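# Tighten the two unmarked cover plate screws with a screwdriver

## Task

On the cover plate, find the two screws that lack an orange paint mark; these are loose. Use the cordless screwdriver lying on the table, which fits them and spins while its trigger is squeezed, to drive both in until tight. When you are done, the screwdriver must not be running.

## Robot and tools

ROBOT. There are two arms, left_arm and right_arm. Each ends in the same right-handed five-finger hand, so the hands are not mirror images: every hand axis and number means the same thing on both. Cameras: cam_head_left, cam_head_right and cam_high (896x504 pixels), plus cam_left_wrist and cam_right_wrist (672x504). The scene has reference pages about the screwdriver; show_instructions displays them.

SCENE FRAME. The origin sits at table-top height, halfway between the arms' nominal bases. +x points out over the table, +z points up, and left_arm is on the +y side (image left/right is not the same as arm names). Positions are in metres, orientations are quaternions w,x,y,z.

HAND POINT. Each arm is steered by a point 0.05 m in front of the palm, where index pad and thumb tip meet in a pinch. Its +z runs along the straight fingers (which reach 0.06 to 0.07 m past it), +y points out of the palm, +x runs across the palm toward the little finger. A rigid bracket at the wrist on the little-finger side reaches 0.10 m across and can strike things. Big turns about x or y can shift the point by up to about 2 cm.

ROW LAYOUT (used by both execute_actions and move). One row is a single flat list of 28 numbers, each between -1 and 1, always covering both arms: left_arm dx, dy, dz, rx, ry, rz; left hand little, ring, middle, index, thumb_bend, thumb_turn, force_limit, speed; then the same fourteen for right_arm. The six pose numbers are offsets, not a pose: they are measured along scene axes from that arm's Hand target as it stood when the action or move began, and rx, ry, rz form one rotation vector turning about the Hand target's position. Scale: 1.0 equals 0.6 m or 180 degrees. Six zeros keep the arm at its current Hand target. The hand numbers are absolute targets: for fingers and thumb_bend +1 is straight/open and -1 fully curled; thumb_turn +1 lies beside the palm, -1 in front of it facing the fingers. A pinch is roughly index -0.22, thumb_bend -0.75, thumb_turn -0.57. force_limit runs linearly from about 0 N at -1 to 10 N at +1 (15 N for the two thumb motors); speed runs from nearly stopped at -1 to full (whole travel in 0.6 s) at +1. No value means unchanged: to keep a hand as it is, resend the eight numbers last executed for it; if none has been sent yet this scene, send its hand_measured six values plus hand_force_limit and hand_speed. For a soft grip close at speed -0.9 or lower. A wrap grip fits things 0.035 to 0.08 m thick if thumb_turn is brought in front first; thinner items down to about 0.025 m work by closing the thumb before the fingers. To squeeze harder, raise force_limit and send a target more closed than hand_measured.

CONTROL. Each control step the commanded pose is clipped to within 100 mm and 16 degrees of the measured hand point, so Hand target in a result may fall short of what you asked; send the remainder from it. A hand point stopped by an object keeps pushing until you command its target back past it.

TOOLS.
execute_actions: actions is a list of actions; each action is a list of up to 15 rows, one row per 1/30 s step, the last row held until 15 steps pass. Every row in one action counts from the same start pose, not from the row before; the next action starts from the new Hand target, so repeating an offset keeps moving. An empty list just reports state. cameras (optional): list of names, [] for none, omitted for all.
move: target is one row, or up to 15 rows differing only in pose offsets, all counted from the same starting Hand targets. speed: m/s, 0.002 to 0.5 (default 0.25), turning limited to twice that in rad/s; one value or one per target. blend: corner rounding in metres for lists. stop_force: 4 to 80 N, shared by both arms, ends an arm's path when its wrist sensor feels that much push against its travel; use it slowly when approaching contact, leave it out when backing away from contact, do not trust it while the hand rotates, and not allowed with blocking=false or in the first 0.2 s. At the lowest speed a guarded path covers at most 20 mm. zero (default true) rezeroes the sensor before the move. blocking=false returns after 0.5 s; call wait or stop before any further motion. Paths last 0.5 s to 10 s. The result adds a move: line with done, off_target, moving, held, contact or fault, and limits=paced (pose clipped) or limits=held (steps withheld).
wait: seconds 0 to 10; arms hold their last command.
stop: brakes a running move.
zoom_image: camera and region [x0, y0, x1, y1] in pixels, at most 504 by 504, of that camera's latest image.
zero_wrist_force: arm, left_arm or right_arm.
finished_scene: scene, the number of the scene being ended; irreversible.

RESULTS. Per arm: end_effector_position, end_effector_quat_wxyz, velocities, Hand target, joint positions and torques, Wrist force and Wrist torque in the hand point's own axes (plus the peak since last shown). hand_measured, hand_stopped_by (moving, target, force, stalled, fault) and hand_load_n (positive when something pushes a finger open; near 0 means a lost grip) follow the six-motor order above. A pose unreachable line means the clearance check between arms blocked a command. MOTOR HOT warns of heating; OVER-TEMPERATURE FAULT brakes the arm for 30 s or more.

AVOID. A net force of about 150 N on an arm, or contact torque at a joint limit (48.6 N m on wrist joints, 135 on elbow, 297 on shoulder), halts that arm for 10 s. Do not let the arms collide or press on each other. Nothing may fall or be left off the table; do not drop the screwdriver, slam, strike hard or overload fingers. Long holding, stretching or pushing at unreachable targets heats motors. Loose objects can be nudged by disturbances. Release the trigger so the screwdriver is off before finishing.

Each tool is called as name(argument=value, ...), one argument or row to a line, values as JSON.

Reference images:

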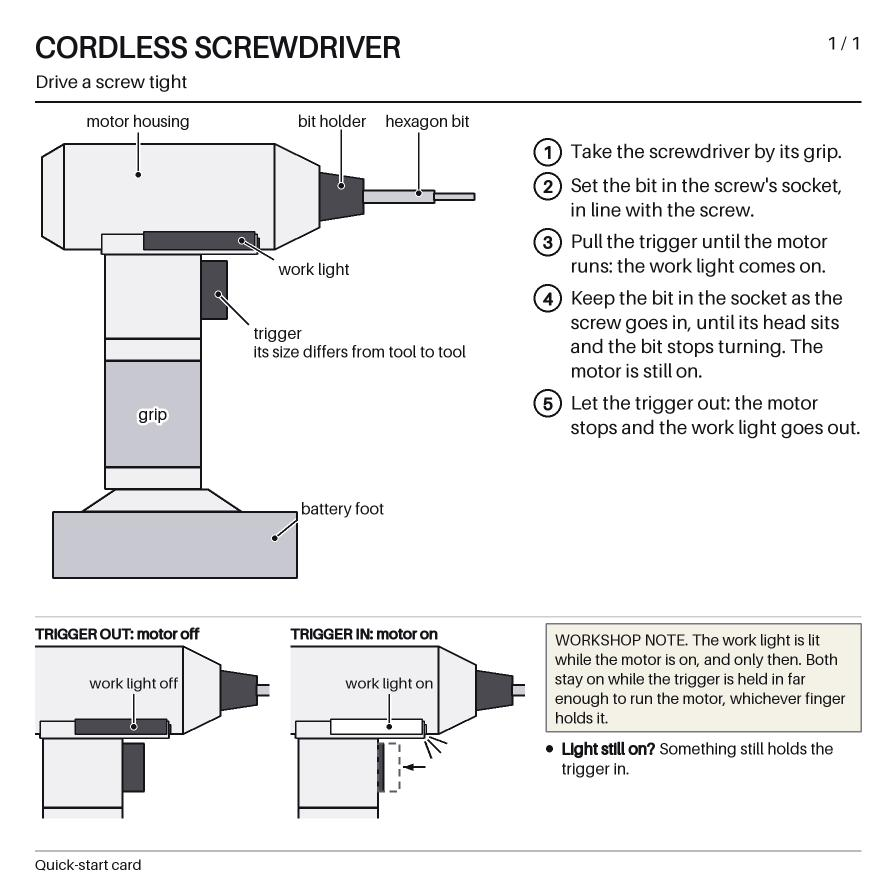

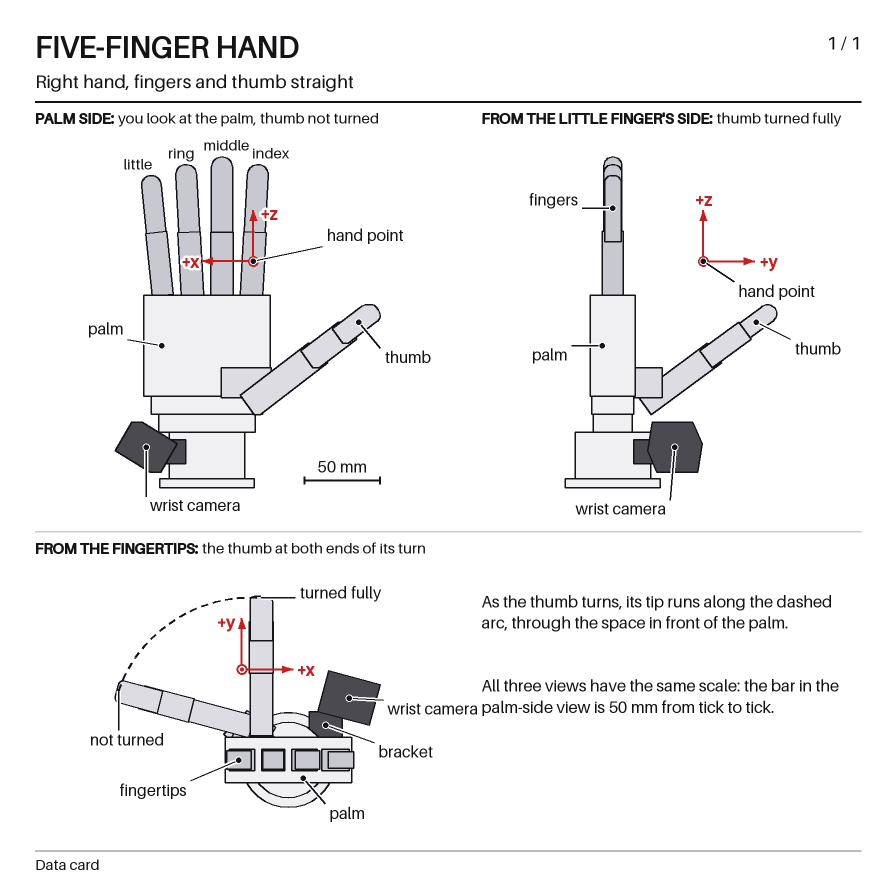

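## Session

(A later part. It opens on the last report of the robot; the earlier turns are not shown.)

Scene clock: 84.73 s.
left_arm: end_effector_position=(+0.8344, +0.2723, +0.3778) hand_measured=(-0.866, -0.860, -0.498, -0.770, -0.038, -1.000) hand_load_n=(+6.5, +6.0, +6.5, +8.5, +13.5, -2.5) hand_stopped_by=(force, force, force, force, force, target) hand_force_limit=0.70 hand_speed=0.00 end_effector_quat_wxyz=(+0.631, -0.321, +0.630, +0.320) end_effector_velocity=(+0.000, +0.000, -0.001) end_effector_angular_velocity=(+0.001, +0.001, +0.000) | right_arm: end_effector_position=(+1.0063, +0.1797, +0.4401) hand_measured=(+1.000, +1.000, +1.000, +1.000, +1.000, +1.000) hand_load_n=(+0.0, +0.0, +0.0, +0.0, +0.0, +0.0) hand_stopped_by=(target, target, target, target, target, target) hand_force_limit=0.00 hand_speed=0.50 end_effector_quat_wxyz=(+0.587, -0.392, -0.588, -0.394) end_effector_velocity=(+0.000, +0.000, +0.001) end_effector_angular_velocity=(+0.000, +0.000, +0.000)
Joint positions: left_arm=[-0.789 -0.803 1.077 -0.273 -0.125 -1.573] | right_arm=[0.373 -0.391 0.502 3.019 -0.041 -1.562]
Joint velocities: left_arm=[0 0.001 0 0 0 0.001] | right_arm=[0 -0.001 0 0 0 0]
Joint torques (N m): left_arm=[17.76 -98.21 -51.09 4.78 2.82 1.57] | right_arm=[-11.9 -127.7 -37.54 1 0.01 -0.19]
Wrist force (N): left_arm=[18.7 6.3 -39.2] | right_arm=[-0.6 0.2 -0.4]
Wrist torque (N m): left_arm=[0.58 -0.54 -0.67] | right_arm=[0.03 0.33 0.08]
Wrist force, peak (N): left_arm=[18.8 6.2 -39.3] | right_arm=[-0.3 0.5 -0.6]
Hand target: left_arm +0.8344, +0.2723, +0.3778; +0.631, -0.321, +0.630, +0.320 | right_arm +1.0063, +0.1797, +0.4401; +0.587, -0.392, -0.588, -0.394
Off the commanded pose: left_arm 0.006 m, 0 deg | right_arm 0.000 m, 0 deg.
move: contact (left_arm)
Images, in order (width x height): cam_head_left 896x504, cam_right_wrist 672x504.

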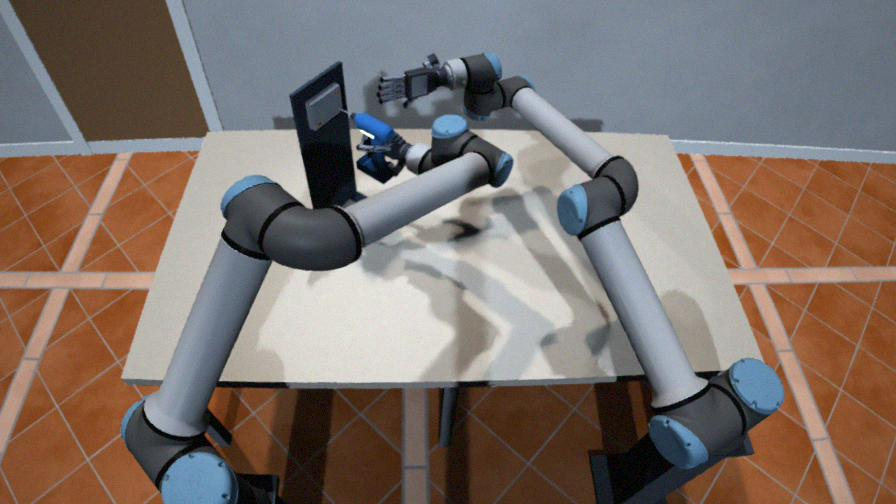

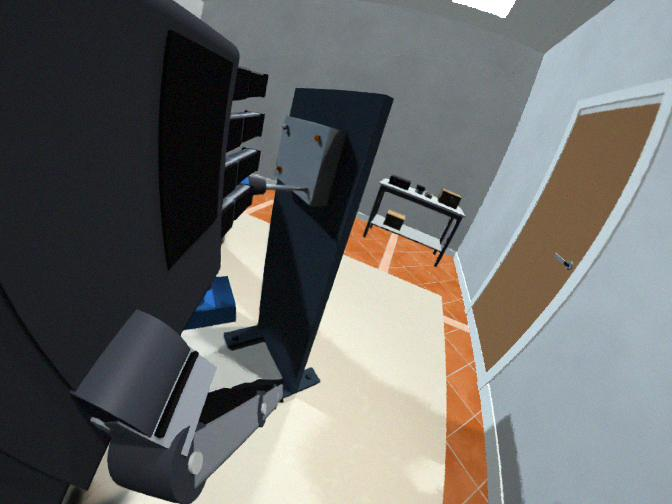

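wait(
  seconds=1,
  cameras=["cam_right_wrist"],
)

zoom_image(
  camera="cam_right_wrist",
  region=[288, 178, 316, 199],
)

Scene clock: 85.83 s.
left_arm: end_effector_position=(+0.8344, +0.2722, +0.3777) hand_measured=(-0.866, -0.860, -0.498, -0.770, -0.038, -1.000) hand_load_n=(+6.5, +6.5, +6.0, +8.5, +14.0, -2.0) hand_stopped_by=(force, force, force, force, force, target) hand_force_limit=0.70 hand_speed=0.00 end_effector_quat_wxyz=(+0.631, -0.321, +0.630, +0.320) end_effector_velocity=(+0.000, +0.001, +0.000) end_effector_angular_velocity=(+0.000, +0.000, +0.001) | right_arm: end_effector_position=(+1.0063, +0.1797, +0.4401) hand_measured=(+1.000, +1.000, +1.000, +1.000, +1.000, +1.000) hand_load_n=(+0.0, +0.0, +0.0, -0.5, +0.0, +0.0) hand_stopped_by=(target, target, target, target, target, target) hand_force_limit=0.00 hand_speed=0.50 end_effector_quat_wxyz=(+0.587, -0.392, -0.588, -0.394) end_effector_velocity=(+0.000, +0.000, +0.001) end_effector_angular_velocity=(+0.000, +0.001, +0.000)
Joint positions: left_arm=[-0.789 -0.803 1.077 -0.273 -0.125 -1.573] | right_arm=[0.373 -0.391 0.502 3.019 -0.041 -1.562]
Joint velocities: left_arm=[0.001 0 0 0 0 -0.001] | right_arm=[0 -0.001 0 0.001 0 0]
Joint torques (N m): left_arm=[19.55 -119.85 -39.73 3.11 2.76 0.19] | right_arm=[-12.63 -128.53 -37.18 1.09 0.09 -0.33]
Wrist force (N): left_arm=[17.7 6.2 -36.8] | right_arm=[0.0 -0.2 -0.2]
Wrist torque (N m): left_arm=[0.47 -0.50 -0.72] | right_arm=[-0.06 0.21 0.11]
Wrist force, peak (N): left_arm=[18.4 6.1 -38.8] | right_arm=[-0.8 -0.1 -0.5]
Hand target: left_arm +0.8344, +0.2723, +0.3778; +0.631, -0.321, +0.630, +0.320 | right_arm +1.0063, +0.1797, +0.4401; +0.587, -0.392, -0.588, -0.394
Off the commanded pose: left_arm 0.006 m, 0 deg | right_arm 0.000 m, 0 deg.
wait: 1.00 s; at rest by 0.07 s
Images, in order (width x height): cam_right_wrist 672x504.

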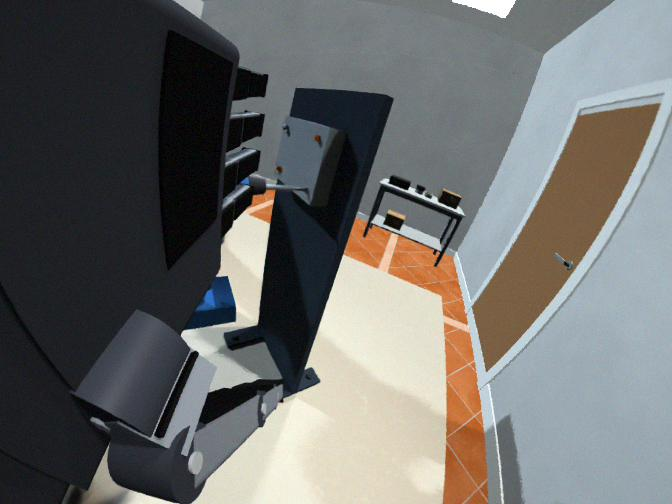

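Scaled by 18.000 from the camera's 672x504 image, which has a finer 960x720 frame.

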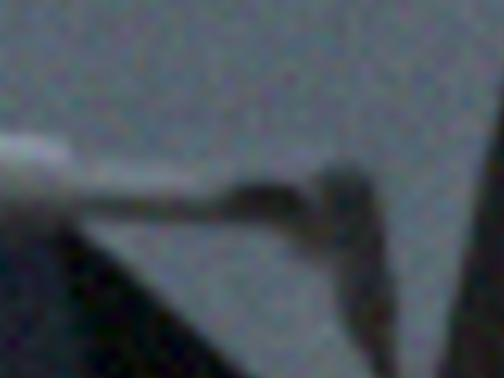

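move(
  target=[0,0,0,0,0,0,-0.99,-0.99,-1,1,-1,-1,0.7,0.5,0,0,0,0,0,0,1,1,1,1,1,1,0,0.5],
  cameras=["cam_head_left"],
)

zoom_image(
  camera="cam_head_left",
  region=[330, 90, 460, 180],
)

move(
  target=[-0.0333,-0.0373,0,0,0,0,-0.99,-0.99,-1,1,-1,-1,0.7,0.5,0,0,0,0,0,0,1,1,1,1,1,1,0,0.5],
  speed=0.06,
  cameras=["cam_head_left","cam_right_wrist","cam_high"],
)

zoom_image(
  camera="cam_right_wrist",
  region=[270, 110, 350, 210],
)

zoom_image(
  camera="cam_high",
  region=[420, 140, 480, 190],
)

Scene clock: 87.00 s.
left_arm: end_effector_position=(+0.8344, +0.2723, +0.3778) hand_measured=(-0.866, -0.860, -0.498, +1.000, -0.038, -1.000) hand_load_n=(+7.0, +7.5, +7.0, +0.0, +13.0, -0.5) hand_stopped_by=(force, force, force, target, force, target) hand_force_limit=0.70 hand_speed=0.50 end_effector_quat_wxyz=(+0.631, -0.321, +0.630, +0.320) end_effector_velocity=(+0.000, +0.000, +0.001) end_effector_angular_velocity=(+0.001, +0.001, +0.000) | right_arm: end_effector_position=(+1.0063, +0.1797, +0.4401) hand_measured=(+1.000, +1.000, +1.000, +1.000, +1.000, +1.000) hand_load_n=(+0.0, +0.0, +0.0, +0.0, +0.0, +0.0) hand_stopped_by=(target, target, target, target, target, target) hand_force_limit=0.00 hand_speed=0.50 end_effector_quat_wxyz=(+0.587, -0.392, -0.588, -0.394) end_effector_velocity=(+0.000, +0.000, -0.001) end_effector_angular_velocity=(-0.001, +0.002, +0.000)
Joint positions: left_arm=[-0.789 -0.803 1.077 -0.273 -0.125 -1.573] | right_arm=[0.373 -0.391 0.502 3.019 -0.041 -1.562]
Joint velocities: left_arm=[0 -0.001 0 0 0 0.002] | right_arm=[0 0 0 0.002 0 0]
Joint torques (N m): left_arm=[9.98 -108.99 -37.5 0.93 2.18 -0.15] | right_arm=[-12.24 -128.95 -37.97 1.45 -0.04 -0.22]
Wrist force (N): left_arm=[6.8 2.5 -6.3] | right_arm=[-0.2 0.0 -0.3]
Wrist torque (N m): left_arm=[-0.21 -0.55 -0.03] | right_arm=[-0.01 0.25 0.10]
Wrist force, peak (N): left_arm=[17.7 5.8 -36.8] | right_arm=[-0.7 0.2 -0.6]
Hand target: left_arm +0.8344, +0.2723, +0.3778; +0.631, -0.321, +0.630, +0.320 | right_arm +1.0063, +0.1797, +0.4401; +0.587, -0.392, -0.588, -0.394
Off the commanded pose: left_arm 0.000 m, 0 deg | right_arm 0.000 m, 0 deg.
move: done
Images, in order (width x height): cam_head_left 896x504.

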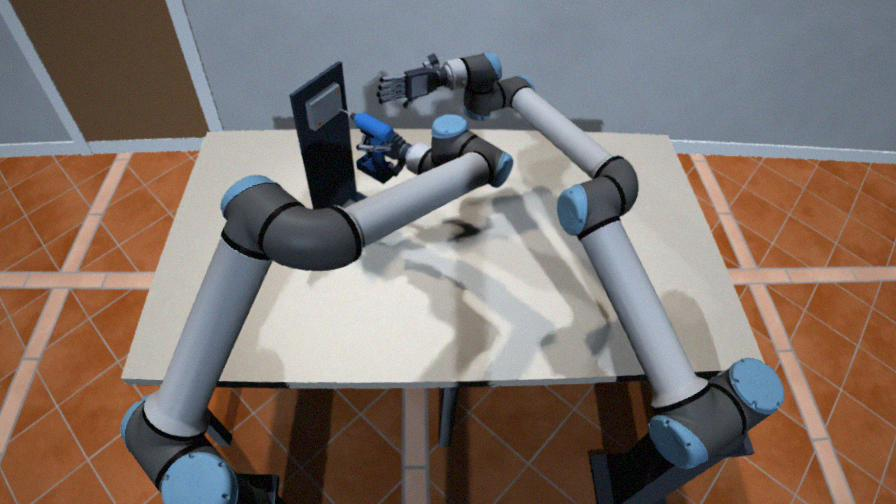

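Scaled by 3.877.

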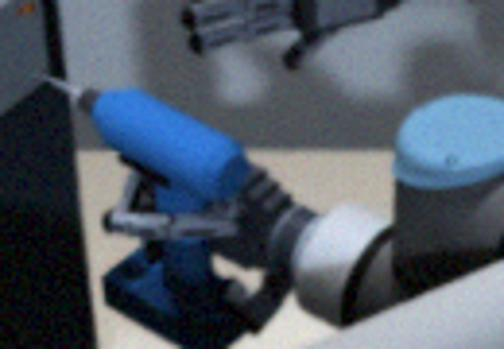

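Scene clock: 87.77 s.
left_arm: end_effector_position=(+0.8142, +0.2498, +0.3778) hand_measured=(-0.866, -0.860, -0.498, +1.000, -0.038, -1.000) hand_load_n=(+5.5, +8.0, +8.5, +0.0, +12.5, +2.0) hand_stopped_by=(force, force, force, target, force, target) hand_force_limit=0.70 hand_speed=0.50 end_effector_quat_wxyz=(+0.631, -0.321, +0.630, +0.320) end_effector_velocity=(+0.002, +0.003, +0.000) end_effector_angular_velocity=(+0.001, +0.001, +0.000) | right_arm: end_effector_position=(+1.0063, +0.1797, +0.4401) hand_measured=(+1.000, +1.000, +1.000, +1.000, +1.000, +1.000) hand_load_n=(+0.0, +0.0, +0.0, +0.0, +0.0, +0.0) hand_stopped_by=(target, target, target, target, target, target) hand_force_limit=0.00 hand_speed=0.50 end_effector_quat_wxyz=(+0.587, -0.392, -0.588, -0.394) end_effector_velocity=(+0.000, +0.000, +0.000) end_effector_angular_velocity=(+0.000, +0.001, +0.000)
Joint positions: left_arm=[-0.82 -0.811 1.091 -0.28 -0.156 -1.573] | right_arm=[0.373 -0.391 0.502 3.019 -0.041 -1.562]
Joint velocities: left_arm=[0.003 0 0 0 0.003 0.002] | right_arm=[0 0 0 0.002 0 0]
Joint torques (N m): left_arm=[13.02 -105.44 -45.69 -2.63 1.85 3.89] | right_arm=[-12.49 -130.46 -37.46 1.27 -0.04 -0.21]
Wrist force (N): left_arm=[8.0 0.0 1.0] | right_arm=[-0.3 0.2 -0.4]
Wrist torque (N m): left_arm=[-0.13 -0.17 0.11] | right_arm=[0.02 0.28 0.10]
Wrist force, peak (N): left_arm=[7.0 2.6 -6.0] | right_arm=[-0.8 0.4 -0.7]
Hand target: left_arm +0.8143, +0.2499, +0.3778; +0.631, -0.321, +0.630, +0.320 | right_arm +1.0063, +0.1797, +0.4401; +0.587, -0.392, -0.588, -0.394
Off the commanded pose: left_arm 0.000 m, 0 deg | right_arm 0.000 m, 0 deg.
move: done
Images, in order (width x height): cam_head_left 896x504, cam_high 896x504, cam_right_wrist 672x504.

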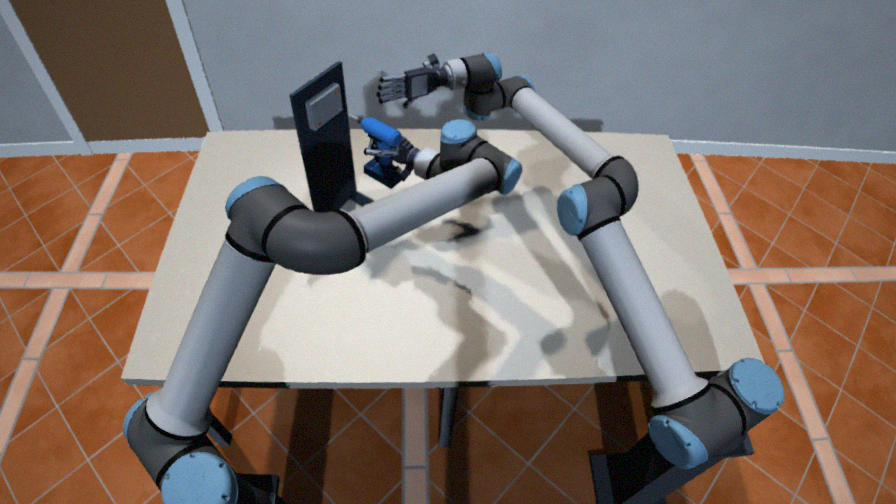

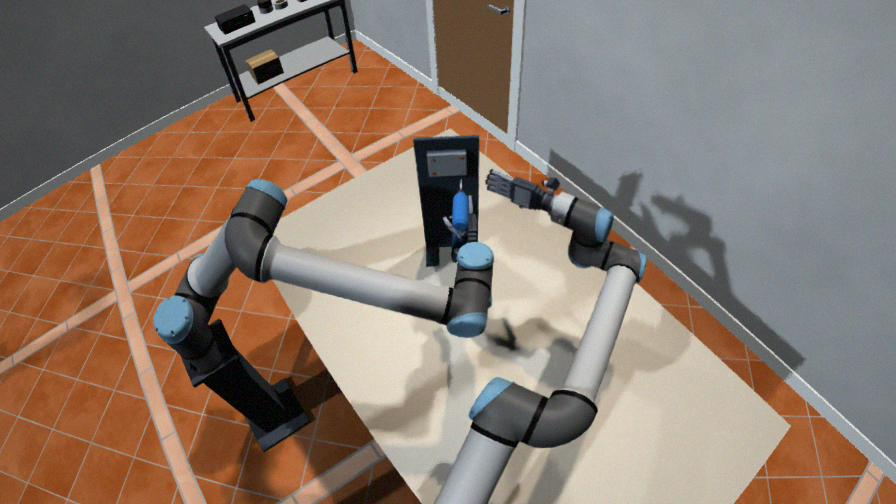

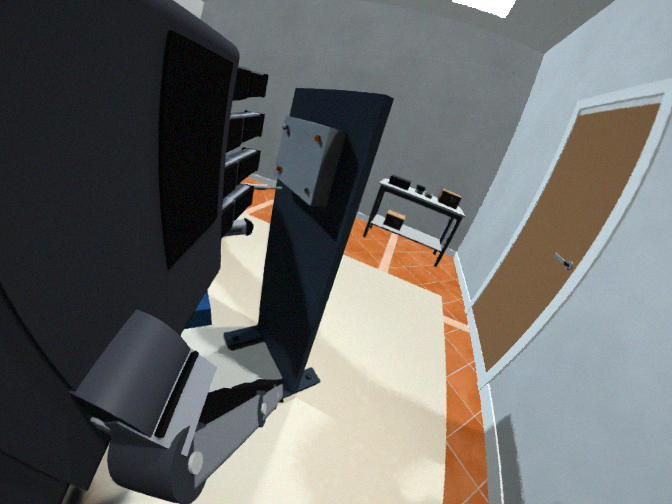

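Scaled by 5.040 from the camera's 672x504 image, which has a finer 960x720 frame.

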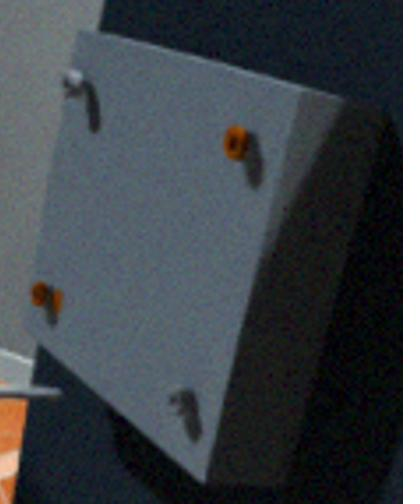

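Scaled by 8.400.

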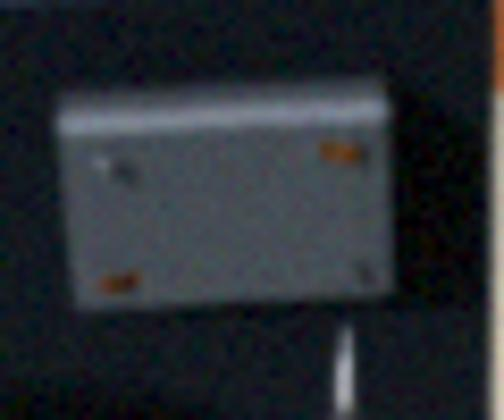

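move(
  target=[-0.0909,0.0809,0.0917,0,0,0,-0.99,-0.99,-1,1,-1,-1,0.7,0.5,-0.0909,0.0809,0.0917,0,0,0,1,1,1,1,1,1,0,0.5],
  speed=0.08,
)

zoom_image(
  camera="cam_right_wrist",
  region=[270, 160, 340, 210],
)

zoom_image(
  camera="cam_high",
  region=[420, 140, 480, 190],
)

Scene clock: 89.60 s.
left_arm: end_effector_position=(+0.7599, +0.2984, +0.4330) hand_measured=(-0.866, -0.860, -0.498, +1.000, -0.038, -1.000) hand_load_n=(+5.5, +8.0, +8.5, +0.0, +12.5, +2.0) hand_stopped_by=(force, force, force, target, force, target) hand_force_limit=0.70 hand_speed=0.50 end_effector_quat_wxyz=(+0.631, -0.321, +0.630, +0.320) end_effector_velocity=(+0.000, +0.000, +0.001) end_effector_angular_velocity=(+0.000, +0.001, +0.001) | right_arm: end_effector_position=(+0.9517, +0.2284, +0.4951) hand_measured=(+1.000, +1.000, +1.000, +1.000, +1.000, +1.000) hand_load_n=(+0.0, +0.0, +0.0, +0.0, +0.0, +0.0) hand_stopped_by=(target, target, target, target, target, target) hand_force_limit=0.00 hand_speed=0.50 end_effector_quat_wxyz=(+0.587, -0.392, -0.588, -0.394) end_effector_velocity=(+0.000, +0.000, -0.001) end_effector_angular_velocity=(+0.000, +0.001, +0.000)
Joint positions: left_arm=[-0.824 -0.963 1.25 -0.286 -0.16 -1.572] | right_arm=[0.434 -0.465 0.552 3.051 -0.102 -1.57]
Joint velocities: left_arm=[0 0 -0.001 0 -0.001 0.002] | right_arm=[0 0 0 0 0.001 0]
Joint torques (N m): left_arm=[-7.63 -69.01 -53.34 -2.49 -0.24 3.07] | right_arm=[-14.73 -125.36 -35.61 1.7 2.2 -2.09]
Wrist force (N): left_arm=[8.3 0.1 1.2] | right_arm=[-0.5 -0.1 0.0]
Wrist torque (N m): left_arm=[-0.13 -0.22 0.13] | right_arm=[-0.05 0.28 0.09]
Wrist force, peak (N): left_arm=[8.9 -1.0 0.8] | right_arm=[-1.1 0.7 -1.3]
Hand target: left_arm +0.7600, +0.2984, +0.4330; +0.631, -0.321, +0.630, +0.320 | right_arm +0.9518, +0.2283, +0.4950; +0.587, -0.392, -0.588, -0.394
Off the commanded pose: left_arm 0.000 m, 0 deg | right_arm 0.000 m, 0 deg.
move: done

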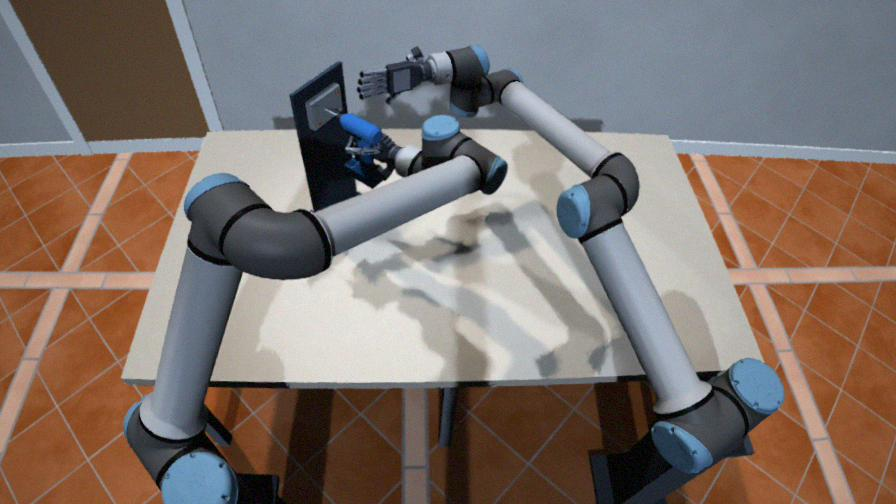

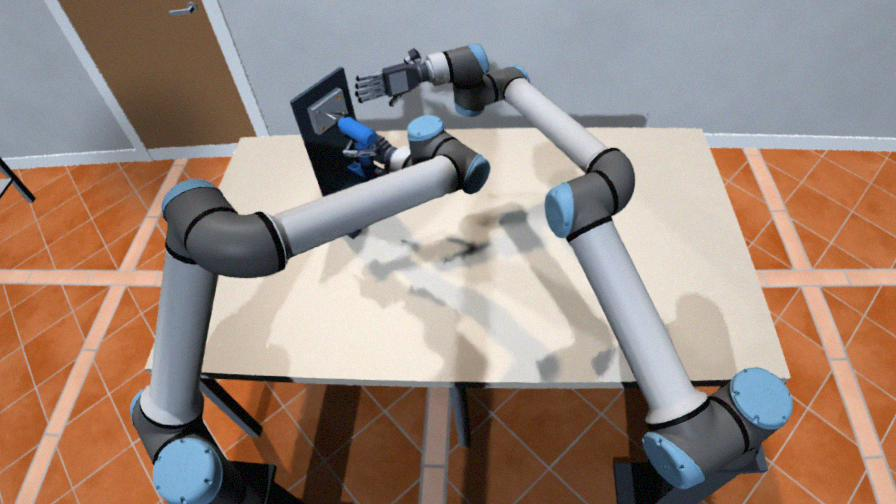

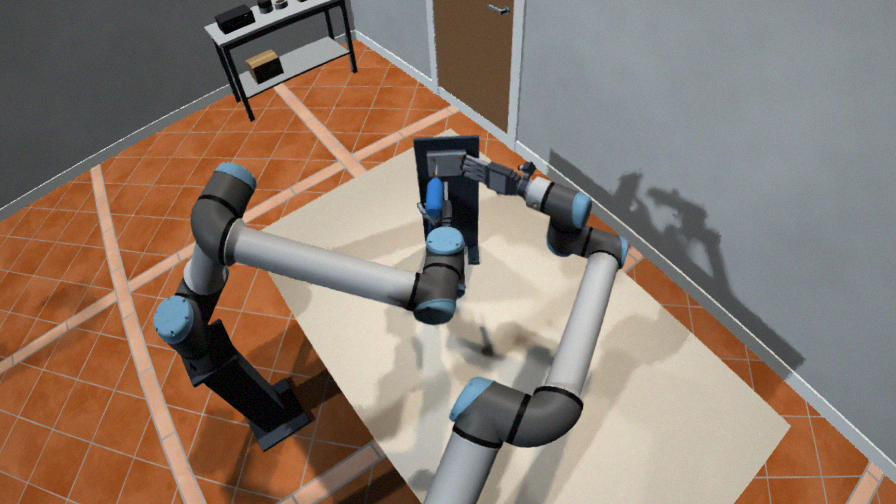

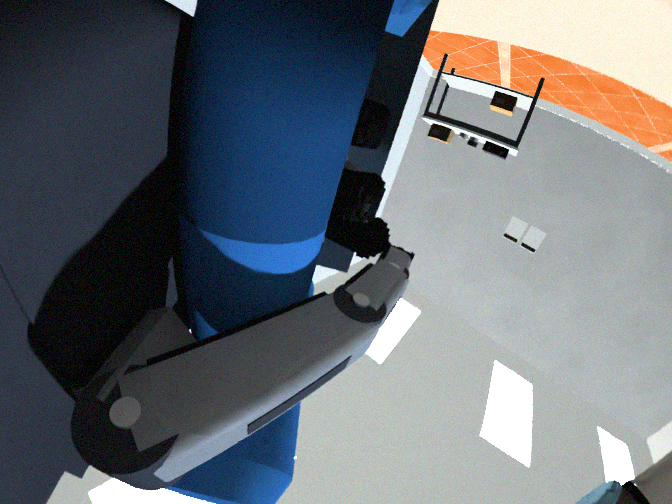

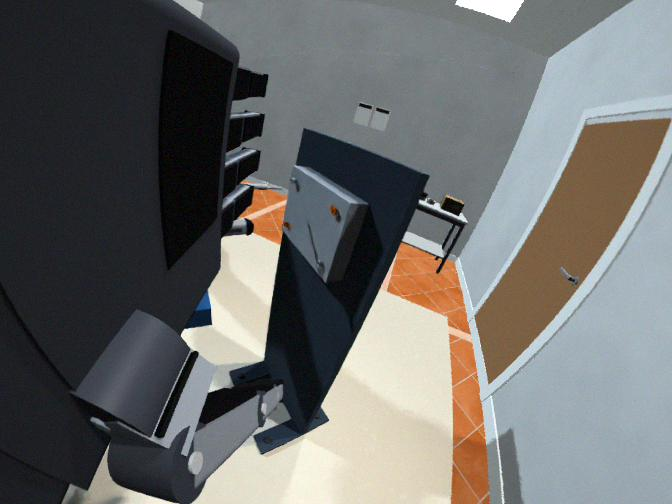

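Scaled by 7.200 from the camera's 672x504 image, which has a finer 960x720 frame.

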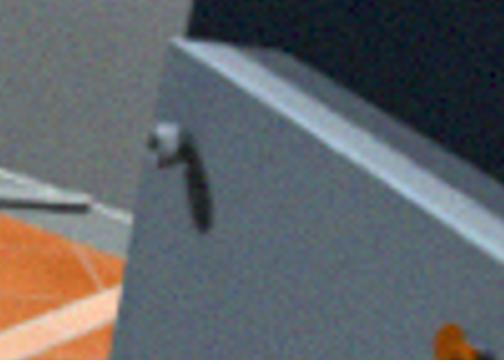

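Scaled by 8.400.

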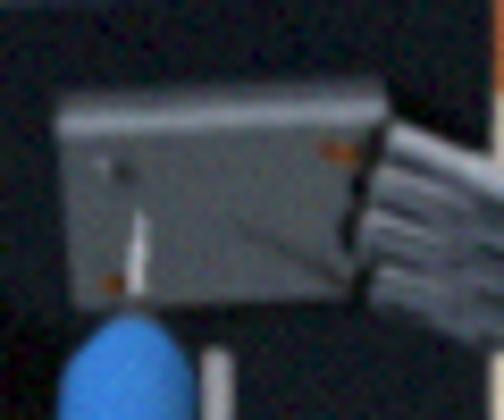

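move(
  target=[-0.0149,0.0133,0.0083,0,0,0,-0.99,-0.99,-1,1,-1,-1,0.7,0.5,0,0,0,0,0,0,1,1,1,1,1,1,0,0.5],
  speed=0.05,
  cameras=["cam_right_wrist","cam_high"],
)

zoom_image(
  camera="cam_right_wrist",
  region=[270, 160, 340, 210],
)

zoom_image(
  camera="cam_high",
  region=[420, 140, 480, 190],
)

Scene clock: 90.70 s.
left_arm: end_effector_position=(+0.7509, +0.3065, +0.4380) hand_measured=(-0.866, -0.860, -0.498, +1.000, -0.038, -1.000) hand_load_n=(+5.5, +7.5, +8.0, +0.0, +12.5, +2.5) hand_stopped_by=(force, force, force, target, force, target) hand_force_limit=0.70 hand_speed=0.50 end_effector_quat_wxyz=(+0.631, -0.321, +0.630, +0.320) end_effector_velocity=(+0.001, -0.001, +0.000) end_effector_angular_velocity=(+0.001, +0.001, +0.000) | right_arm: end_effector_position=(+0.9518, +0.2283, +0.4950) hand_measured=(+1.000, +1.000, +1.000, +1.000, +1.000, +1.000) hand_load_n=(+0.0, +0.0, +0.0, -0.5, +0.0, +0.0) hand_stopped_by=(target, target, target, target, target, target) hand_force_limit=0.00 hand_speed=0.50 end_effector_quat_wxyz=(+0.587, -0.392, -0.588, -0.394) end_effector_velocity=(+0.000, +0.000, +0.000) end_effector_angular_velocity=(+0.000, +0.000, +0.000)
Joint positions: left_arm=[-0.825 -0.986 1.278 -0.291 -0.161 -1.573] | right_arm=[0.433 -0.465 0.552 3.051 -0.102 -1.57]
Joint velocities: left_arm=[-0.001 0.002 -0.003 0 0 0.002] | right_arm=[0 0 0 -0.001 0 0]
Joint torques (N m): left_arm=[-11.62 -64.34 -54.15 -2.66 -1.28 3.44] | right_arm=[-13.76 -119.81 -38.69 1.21 2.05 -1.91]
Wrist force (N): left_arm=[8.0 -0.3 0.5] | right_arm=[-0.5 -0.4 -0.7]
Wrist torque (N m): left_arm=[-0.17 -0.16 0.11] | right_arm=[-0.06 0.31 0.07]
Wrist force, peak (N): left_arm=[8.8 -0.8 0.8] | right_arm=[-0.9 -0.1 -0.3]
Hand target: left_arm +0.7511, +0.3064, +0.4380; +0.631, -0.321, +0.630, +0.320 | right_arm +0.9518, +0.2283, +0.4950; +0.587, -0.392, -0.588, -0.394
Off the commanded pose: left_arm 0.000 m, 0 deg | right_arm 0.000 m, 0 deg.
move: done
Images, in order (width x height): cam_high 896x504, cam_right_wrist 672x504.

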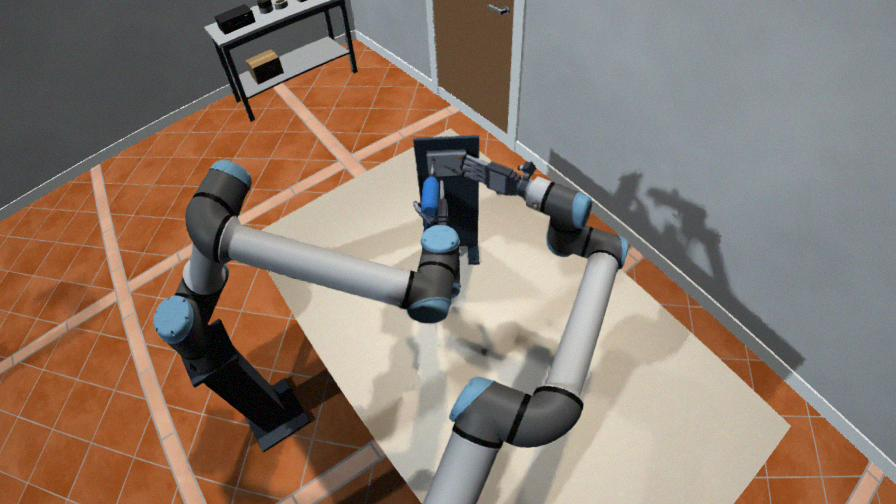

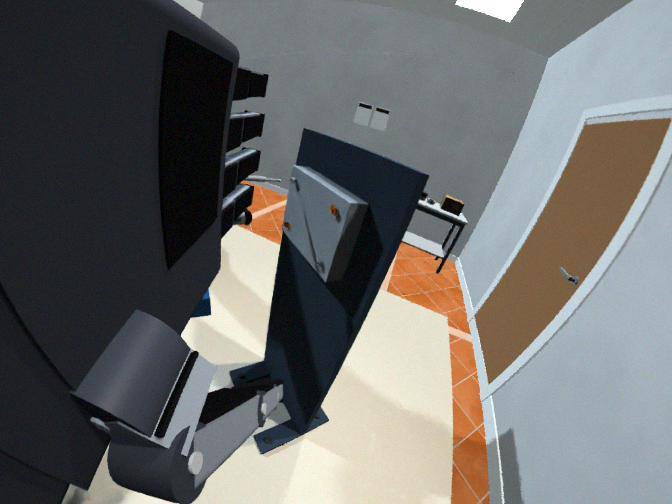

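Scaled by 7.200 from the camera's 672x504 image, which has a finer 960x720 frame.

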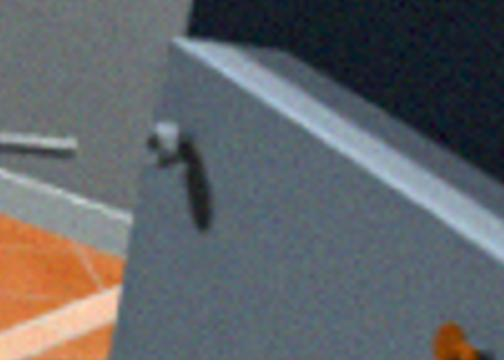

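Scaled by 8.400.

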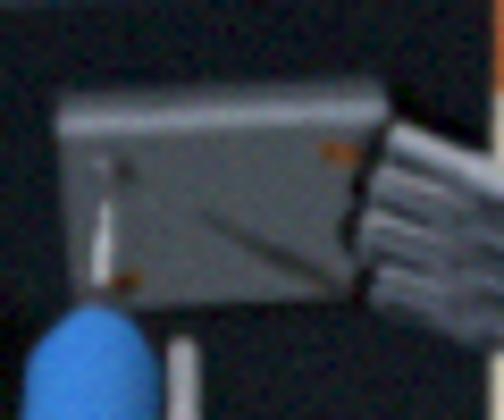

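move(
  target=[0.0108,0.0172,0.0017,0,0,0,-0.99,-0.99,-1,-1,-1,-1,0.7,0,0,0,0,0,0,0,1,1,1,1,1,1,0,0.5],
  speed=0.02,
  cameras=["cam_right_wrist","cam_high","cam_head_left"],
)

zoom_image(
  camera="cam_right_wrist",
  region=[275, 170, 303, 191],
)

zoom_image(
  camera="cam_high",
  region=[425, 150, 449, 170],
)

zoom_image(
  camera="cam_head_left",
  region=[300, 80, 430, 170],
)

Scene clock: 92.37 s.
left_arm: end_effector_position=(+0.7576, +0.3167, +0.4390) hand_measured=(-0.866, -0.860, -0.498, -0.770, -0.038, -1.000) hand_load_n=(+6.0, +8.0, +8.5, +9.0, +12.5, +2.0) hand_stopped_by=(force, force, force, force, force, target) hand_force_limit=0.70 hand_speed=0.00 end_effector_quat_wxyz=(+0.631, -0.321, +0.630, +0.320) end_effector_velocity=(+0.000, +0.000, +0.000) end_effector_angular_velocity=(+0.000, +0.000, +0.000) | right_arm: end_effector_position=(+0.9518, +0.2283, +0.4950) hand_measured=(+1.000, +1.000, +1.000, +1.000, +1.000, +1.000) hand_load_n=(+0.0, +0.0, +0.0, +0.0, +0.0, +0.0) hand_stopped_by=(target, target, target, target, target, target) hand_force_limit=0.00 hand_speed=0.50 end_effector_quat_wxyz=(+0.587, -0.392, -0.588, -0.394) end_effector_velocity=(+0.000, +0.000, -0.001) end_effector_angular_velocity=(+0.000, +0.001, +0.000)
Joint positions: left_arm=[-0.812 -0.987 1.277 -0.29 -0.147 -1.573] | right_arm=[0.433 -0.465 0.552 3.051 -0.102 -1.57]
Joint velocities: left_arm=[0 0 0 0 0 -0.001] | right_arm=[0 0 0 0 0 0]
Joint torques (N m): left_arm=[-14.65 -100.63 -52.86 3.59 -1.98 -2.32] | right_arm=[-12.65 -129.49 -36.66 1.38 1.61 -2.08]
Wrist force (N): left_arm=[8.0 0.1 0.8] | right_arm=[-0.5 -0.1 -0.3]
Wrist torque (N m): left_arm=[-0.14 -0.17 0.11] | right_arm=[-0.03 0.30 0.08]
Wrist force, peak (N): left_arm=[8.3 0.0 0.8] | right_arm=[-1.0 -0.1 -0.3]
Hand target: left_arm +0.7576, +0.3167, +0.4390; +0.631, -0.321, +0.630, +0.320 | right_arm +0.9518, +0.2283, +0.4950; +0.587, -0.392, -0.588, -0.394
Off the commanded pose: left_arm 0.000 m, 0 deg | right_arm 0.000 m, 0 deg.
move: done
Images, in order (width x height): cam_head_left 896x504, cam_high 896x504, cam_right_wrist 672x504.

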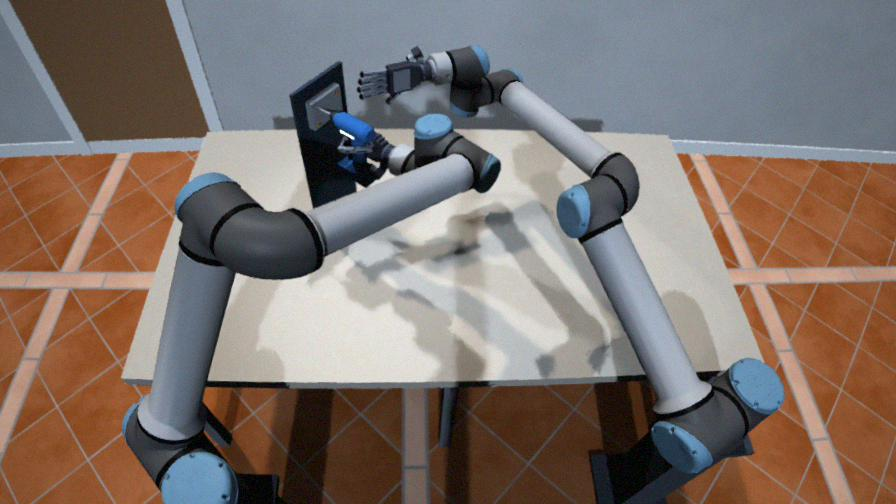

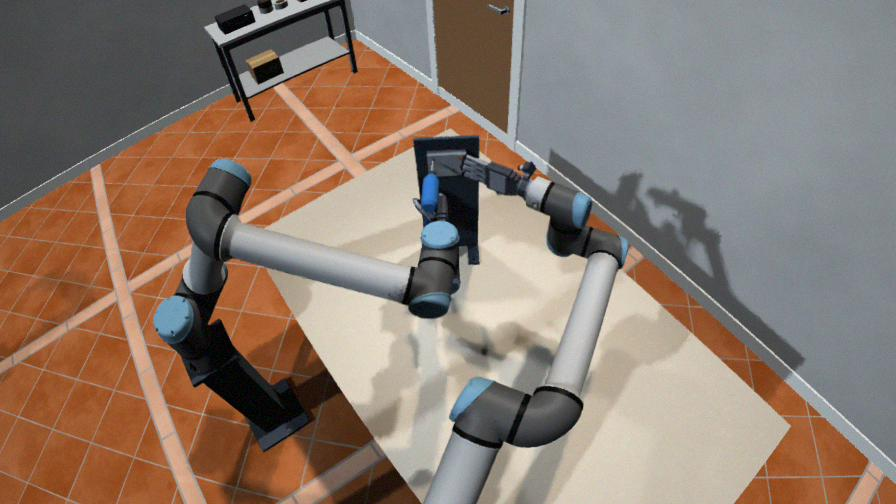

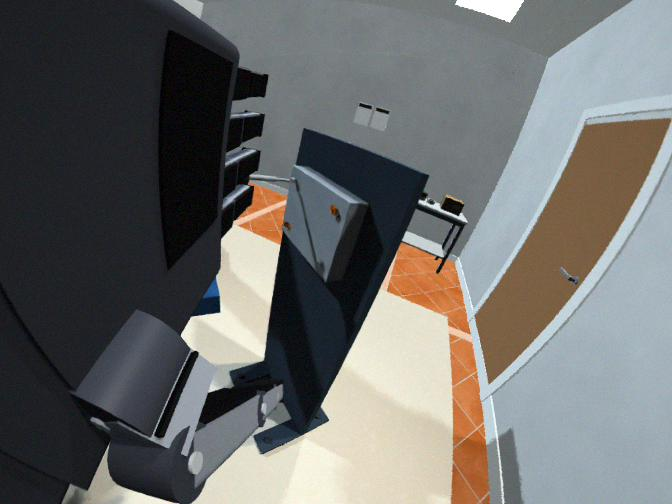

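Scaled by 18.000 from the camera's 672x504 image, which has a finer 960x720 frame.

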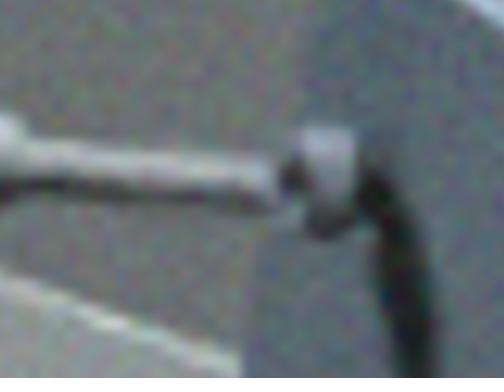

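Scaled by 21.000.

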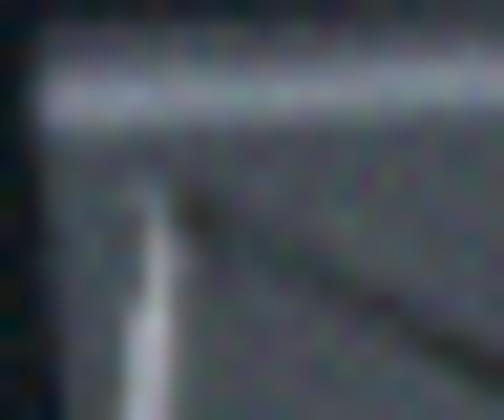

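Scaled by 3.877.

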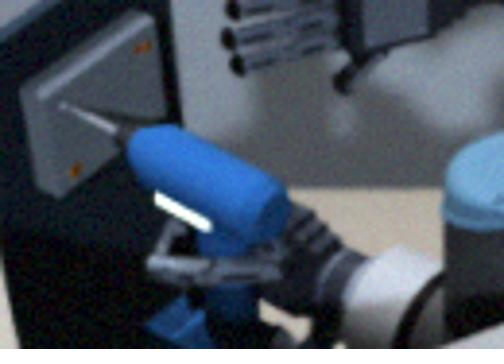

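move(
  target=[0.0133,0.0149,0.0003,0,0,0,-0.99,-0.99,-1,-1,-1,-1,0.7,0,0,0,0,0,0,0,1,1,1,1,1,1,0,0.5],
  speed=0.004,
  stop_force=6,
  cameras=["cam_right_wrist","cam_high"],
)

zoom_image(
  camera="cam_right_wrist",
  region=[275, 170, 303, 191],
)

zoom_image(
  camera="cam_high",
  region=[425, 150, 449, 170],
)

Scene clock: 94.60 s.
left_arm: end_effector_position=(+0.7597, +0.3190, +0.4391) hand_measured=(-0.866, -0.860, -0.498, -0.770, -0.038, -1.000) hand_load_n=(+6.0, +7.5, +8.0, +8.5, +12.5, +2.0) hand_stopped_by=(force, force, force, force, force, target) hand_force_limit=0.70 hand_speed=0.00 end_effector_quat_wxyz=(+0.631, -0.321, +0.630, +0.320) end_effector_velocity=(+0.000, -0.001, +0.000) end_effector_angular_velocity=(+0.000, +0.001, -0.001) | right_arm: end_effector_position=(+0.9518, +0.2283, +0.4950) hand_measured=(+1.000, +1.000, +1.000, +1.000, +1.000, +1.000) hand_load_n=(+0.0, +0.5, +0.0, +0.0, +0.0, +0.0) hand_stopped_by=(target, target, target, target, target, target) hand_force_limit=0.00 hand_speed=0.50 end_effector_quat_wxyz=(+0.587, -0.392, -0.588, -0.394) end_effector_velocity=(+0.000, +0.000, +0.000) end_effector_angular_velocity=(+0.000, +0.000, +0.000)
Joint positions: left_arm=[-0.808 -0.986 1.276 -0.289 -0.144 -1.573] | right_arm=[0.433 -0.465 0.552 3.051 -0.102 -1.57]
Joint velocities: left_arm=[-0.001 0 0 0 0 0.001] | right_arm=[0 0 0 0.001 0 0]
Joint torques (N m): left_arm=[-10.4 -89.13 -36.92 2.43 -1.29 -2.05] | right_arm=[-12.7 -132.75 -37.96 0.96 0.81 -2.2]
Wrist force (N): left_arm=[8.8 1.4 -4.5] | right_arm=[-0.6 0.3 -0.3]
Wrist torque (N m): left_arm=[0.20 -0.28 0.17] | right_arm=[0.02 0.32 0.08]
Wrist force, peak (N): left_arm=[9.4 2.2 -8.1] | right_arm=[-1.0 0.1 -0.1]
Hand target: left_arm +0.7597, +0.3190, +0.4391; +0.631, -0.321, +0.630, +0.320 | right_arm +0.9518, +0.2283, +0.4950; +0.587, -0.392, -0.588, -0.394
Off the commanded pose: left_arm 0.009 m, 0 deg | right_arm 0.000 m, 0 deg.
move: contact (left_arm)
Images, in order (width x height): cam_high 896x504, cam_right_wrist 672x504.

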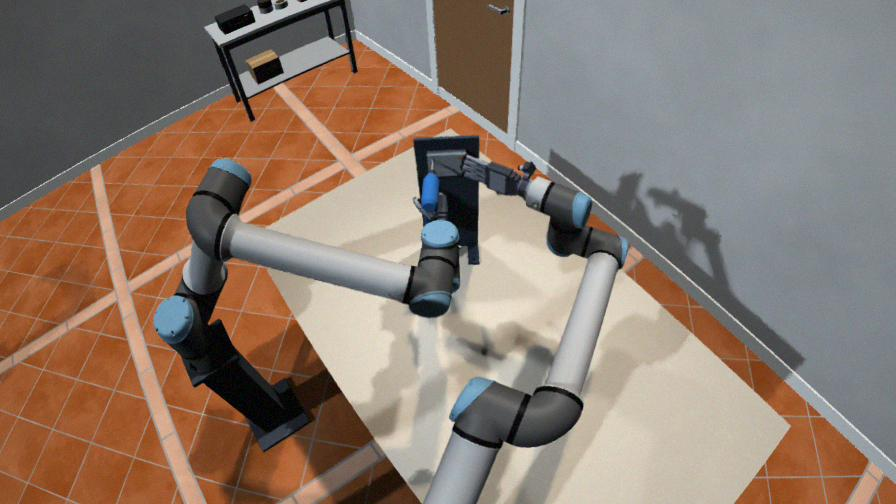

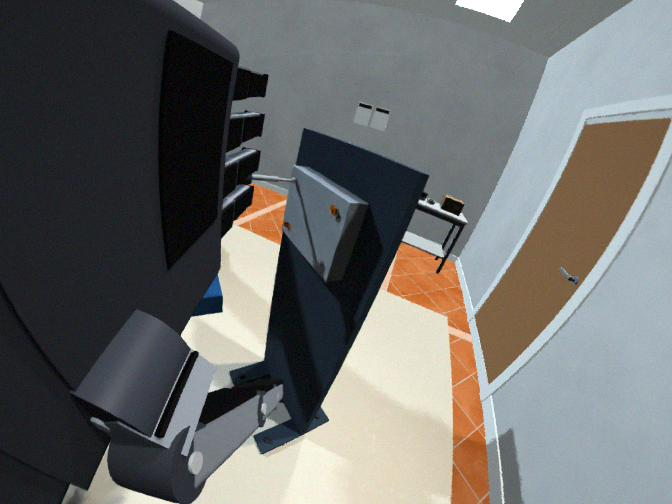

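Scaled by 18.000 from the camera's 672x504 image, which has a finer 960x720 frame.

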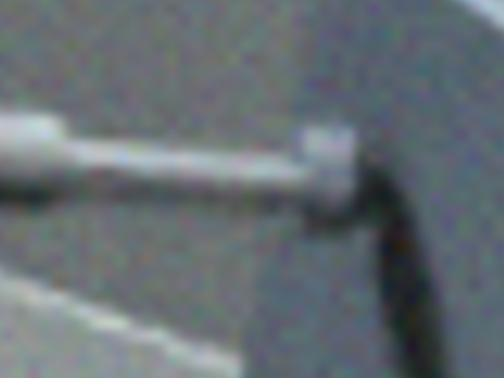

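Scaled by 21.000.

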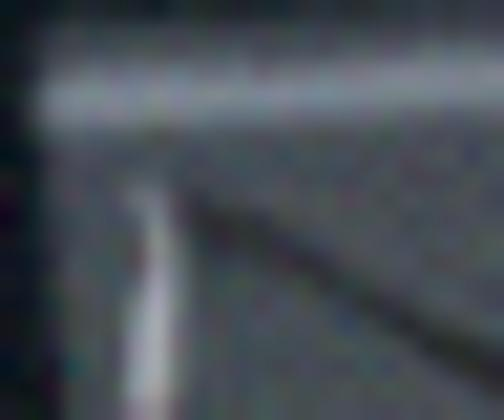

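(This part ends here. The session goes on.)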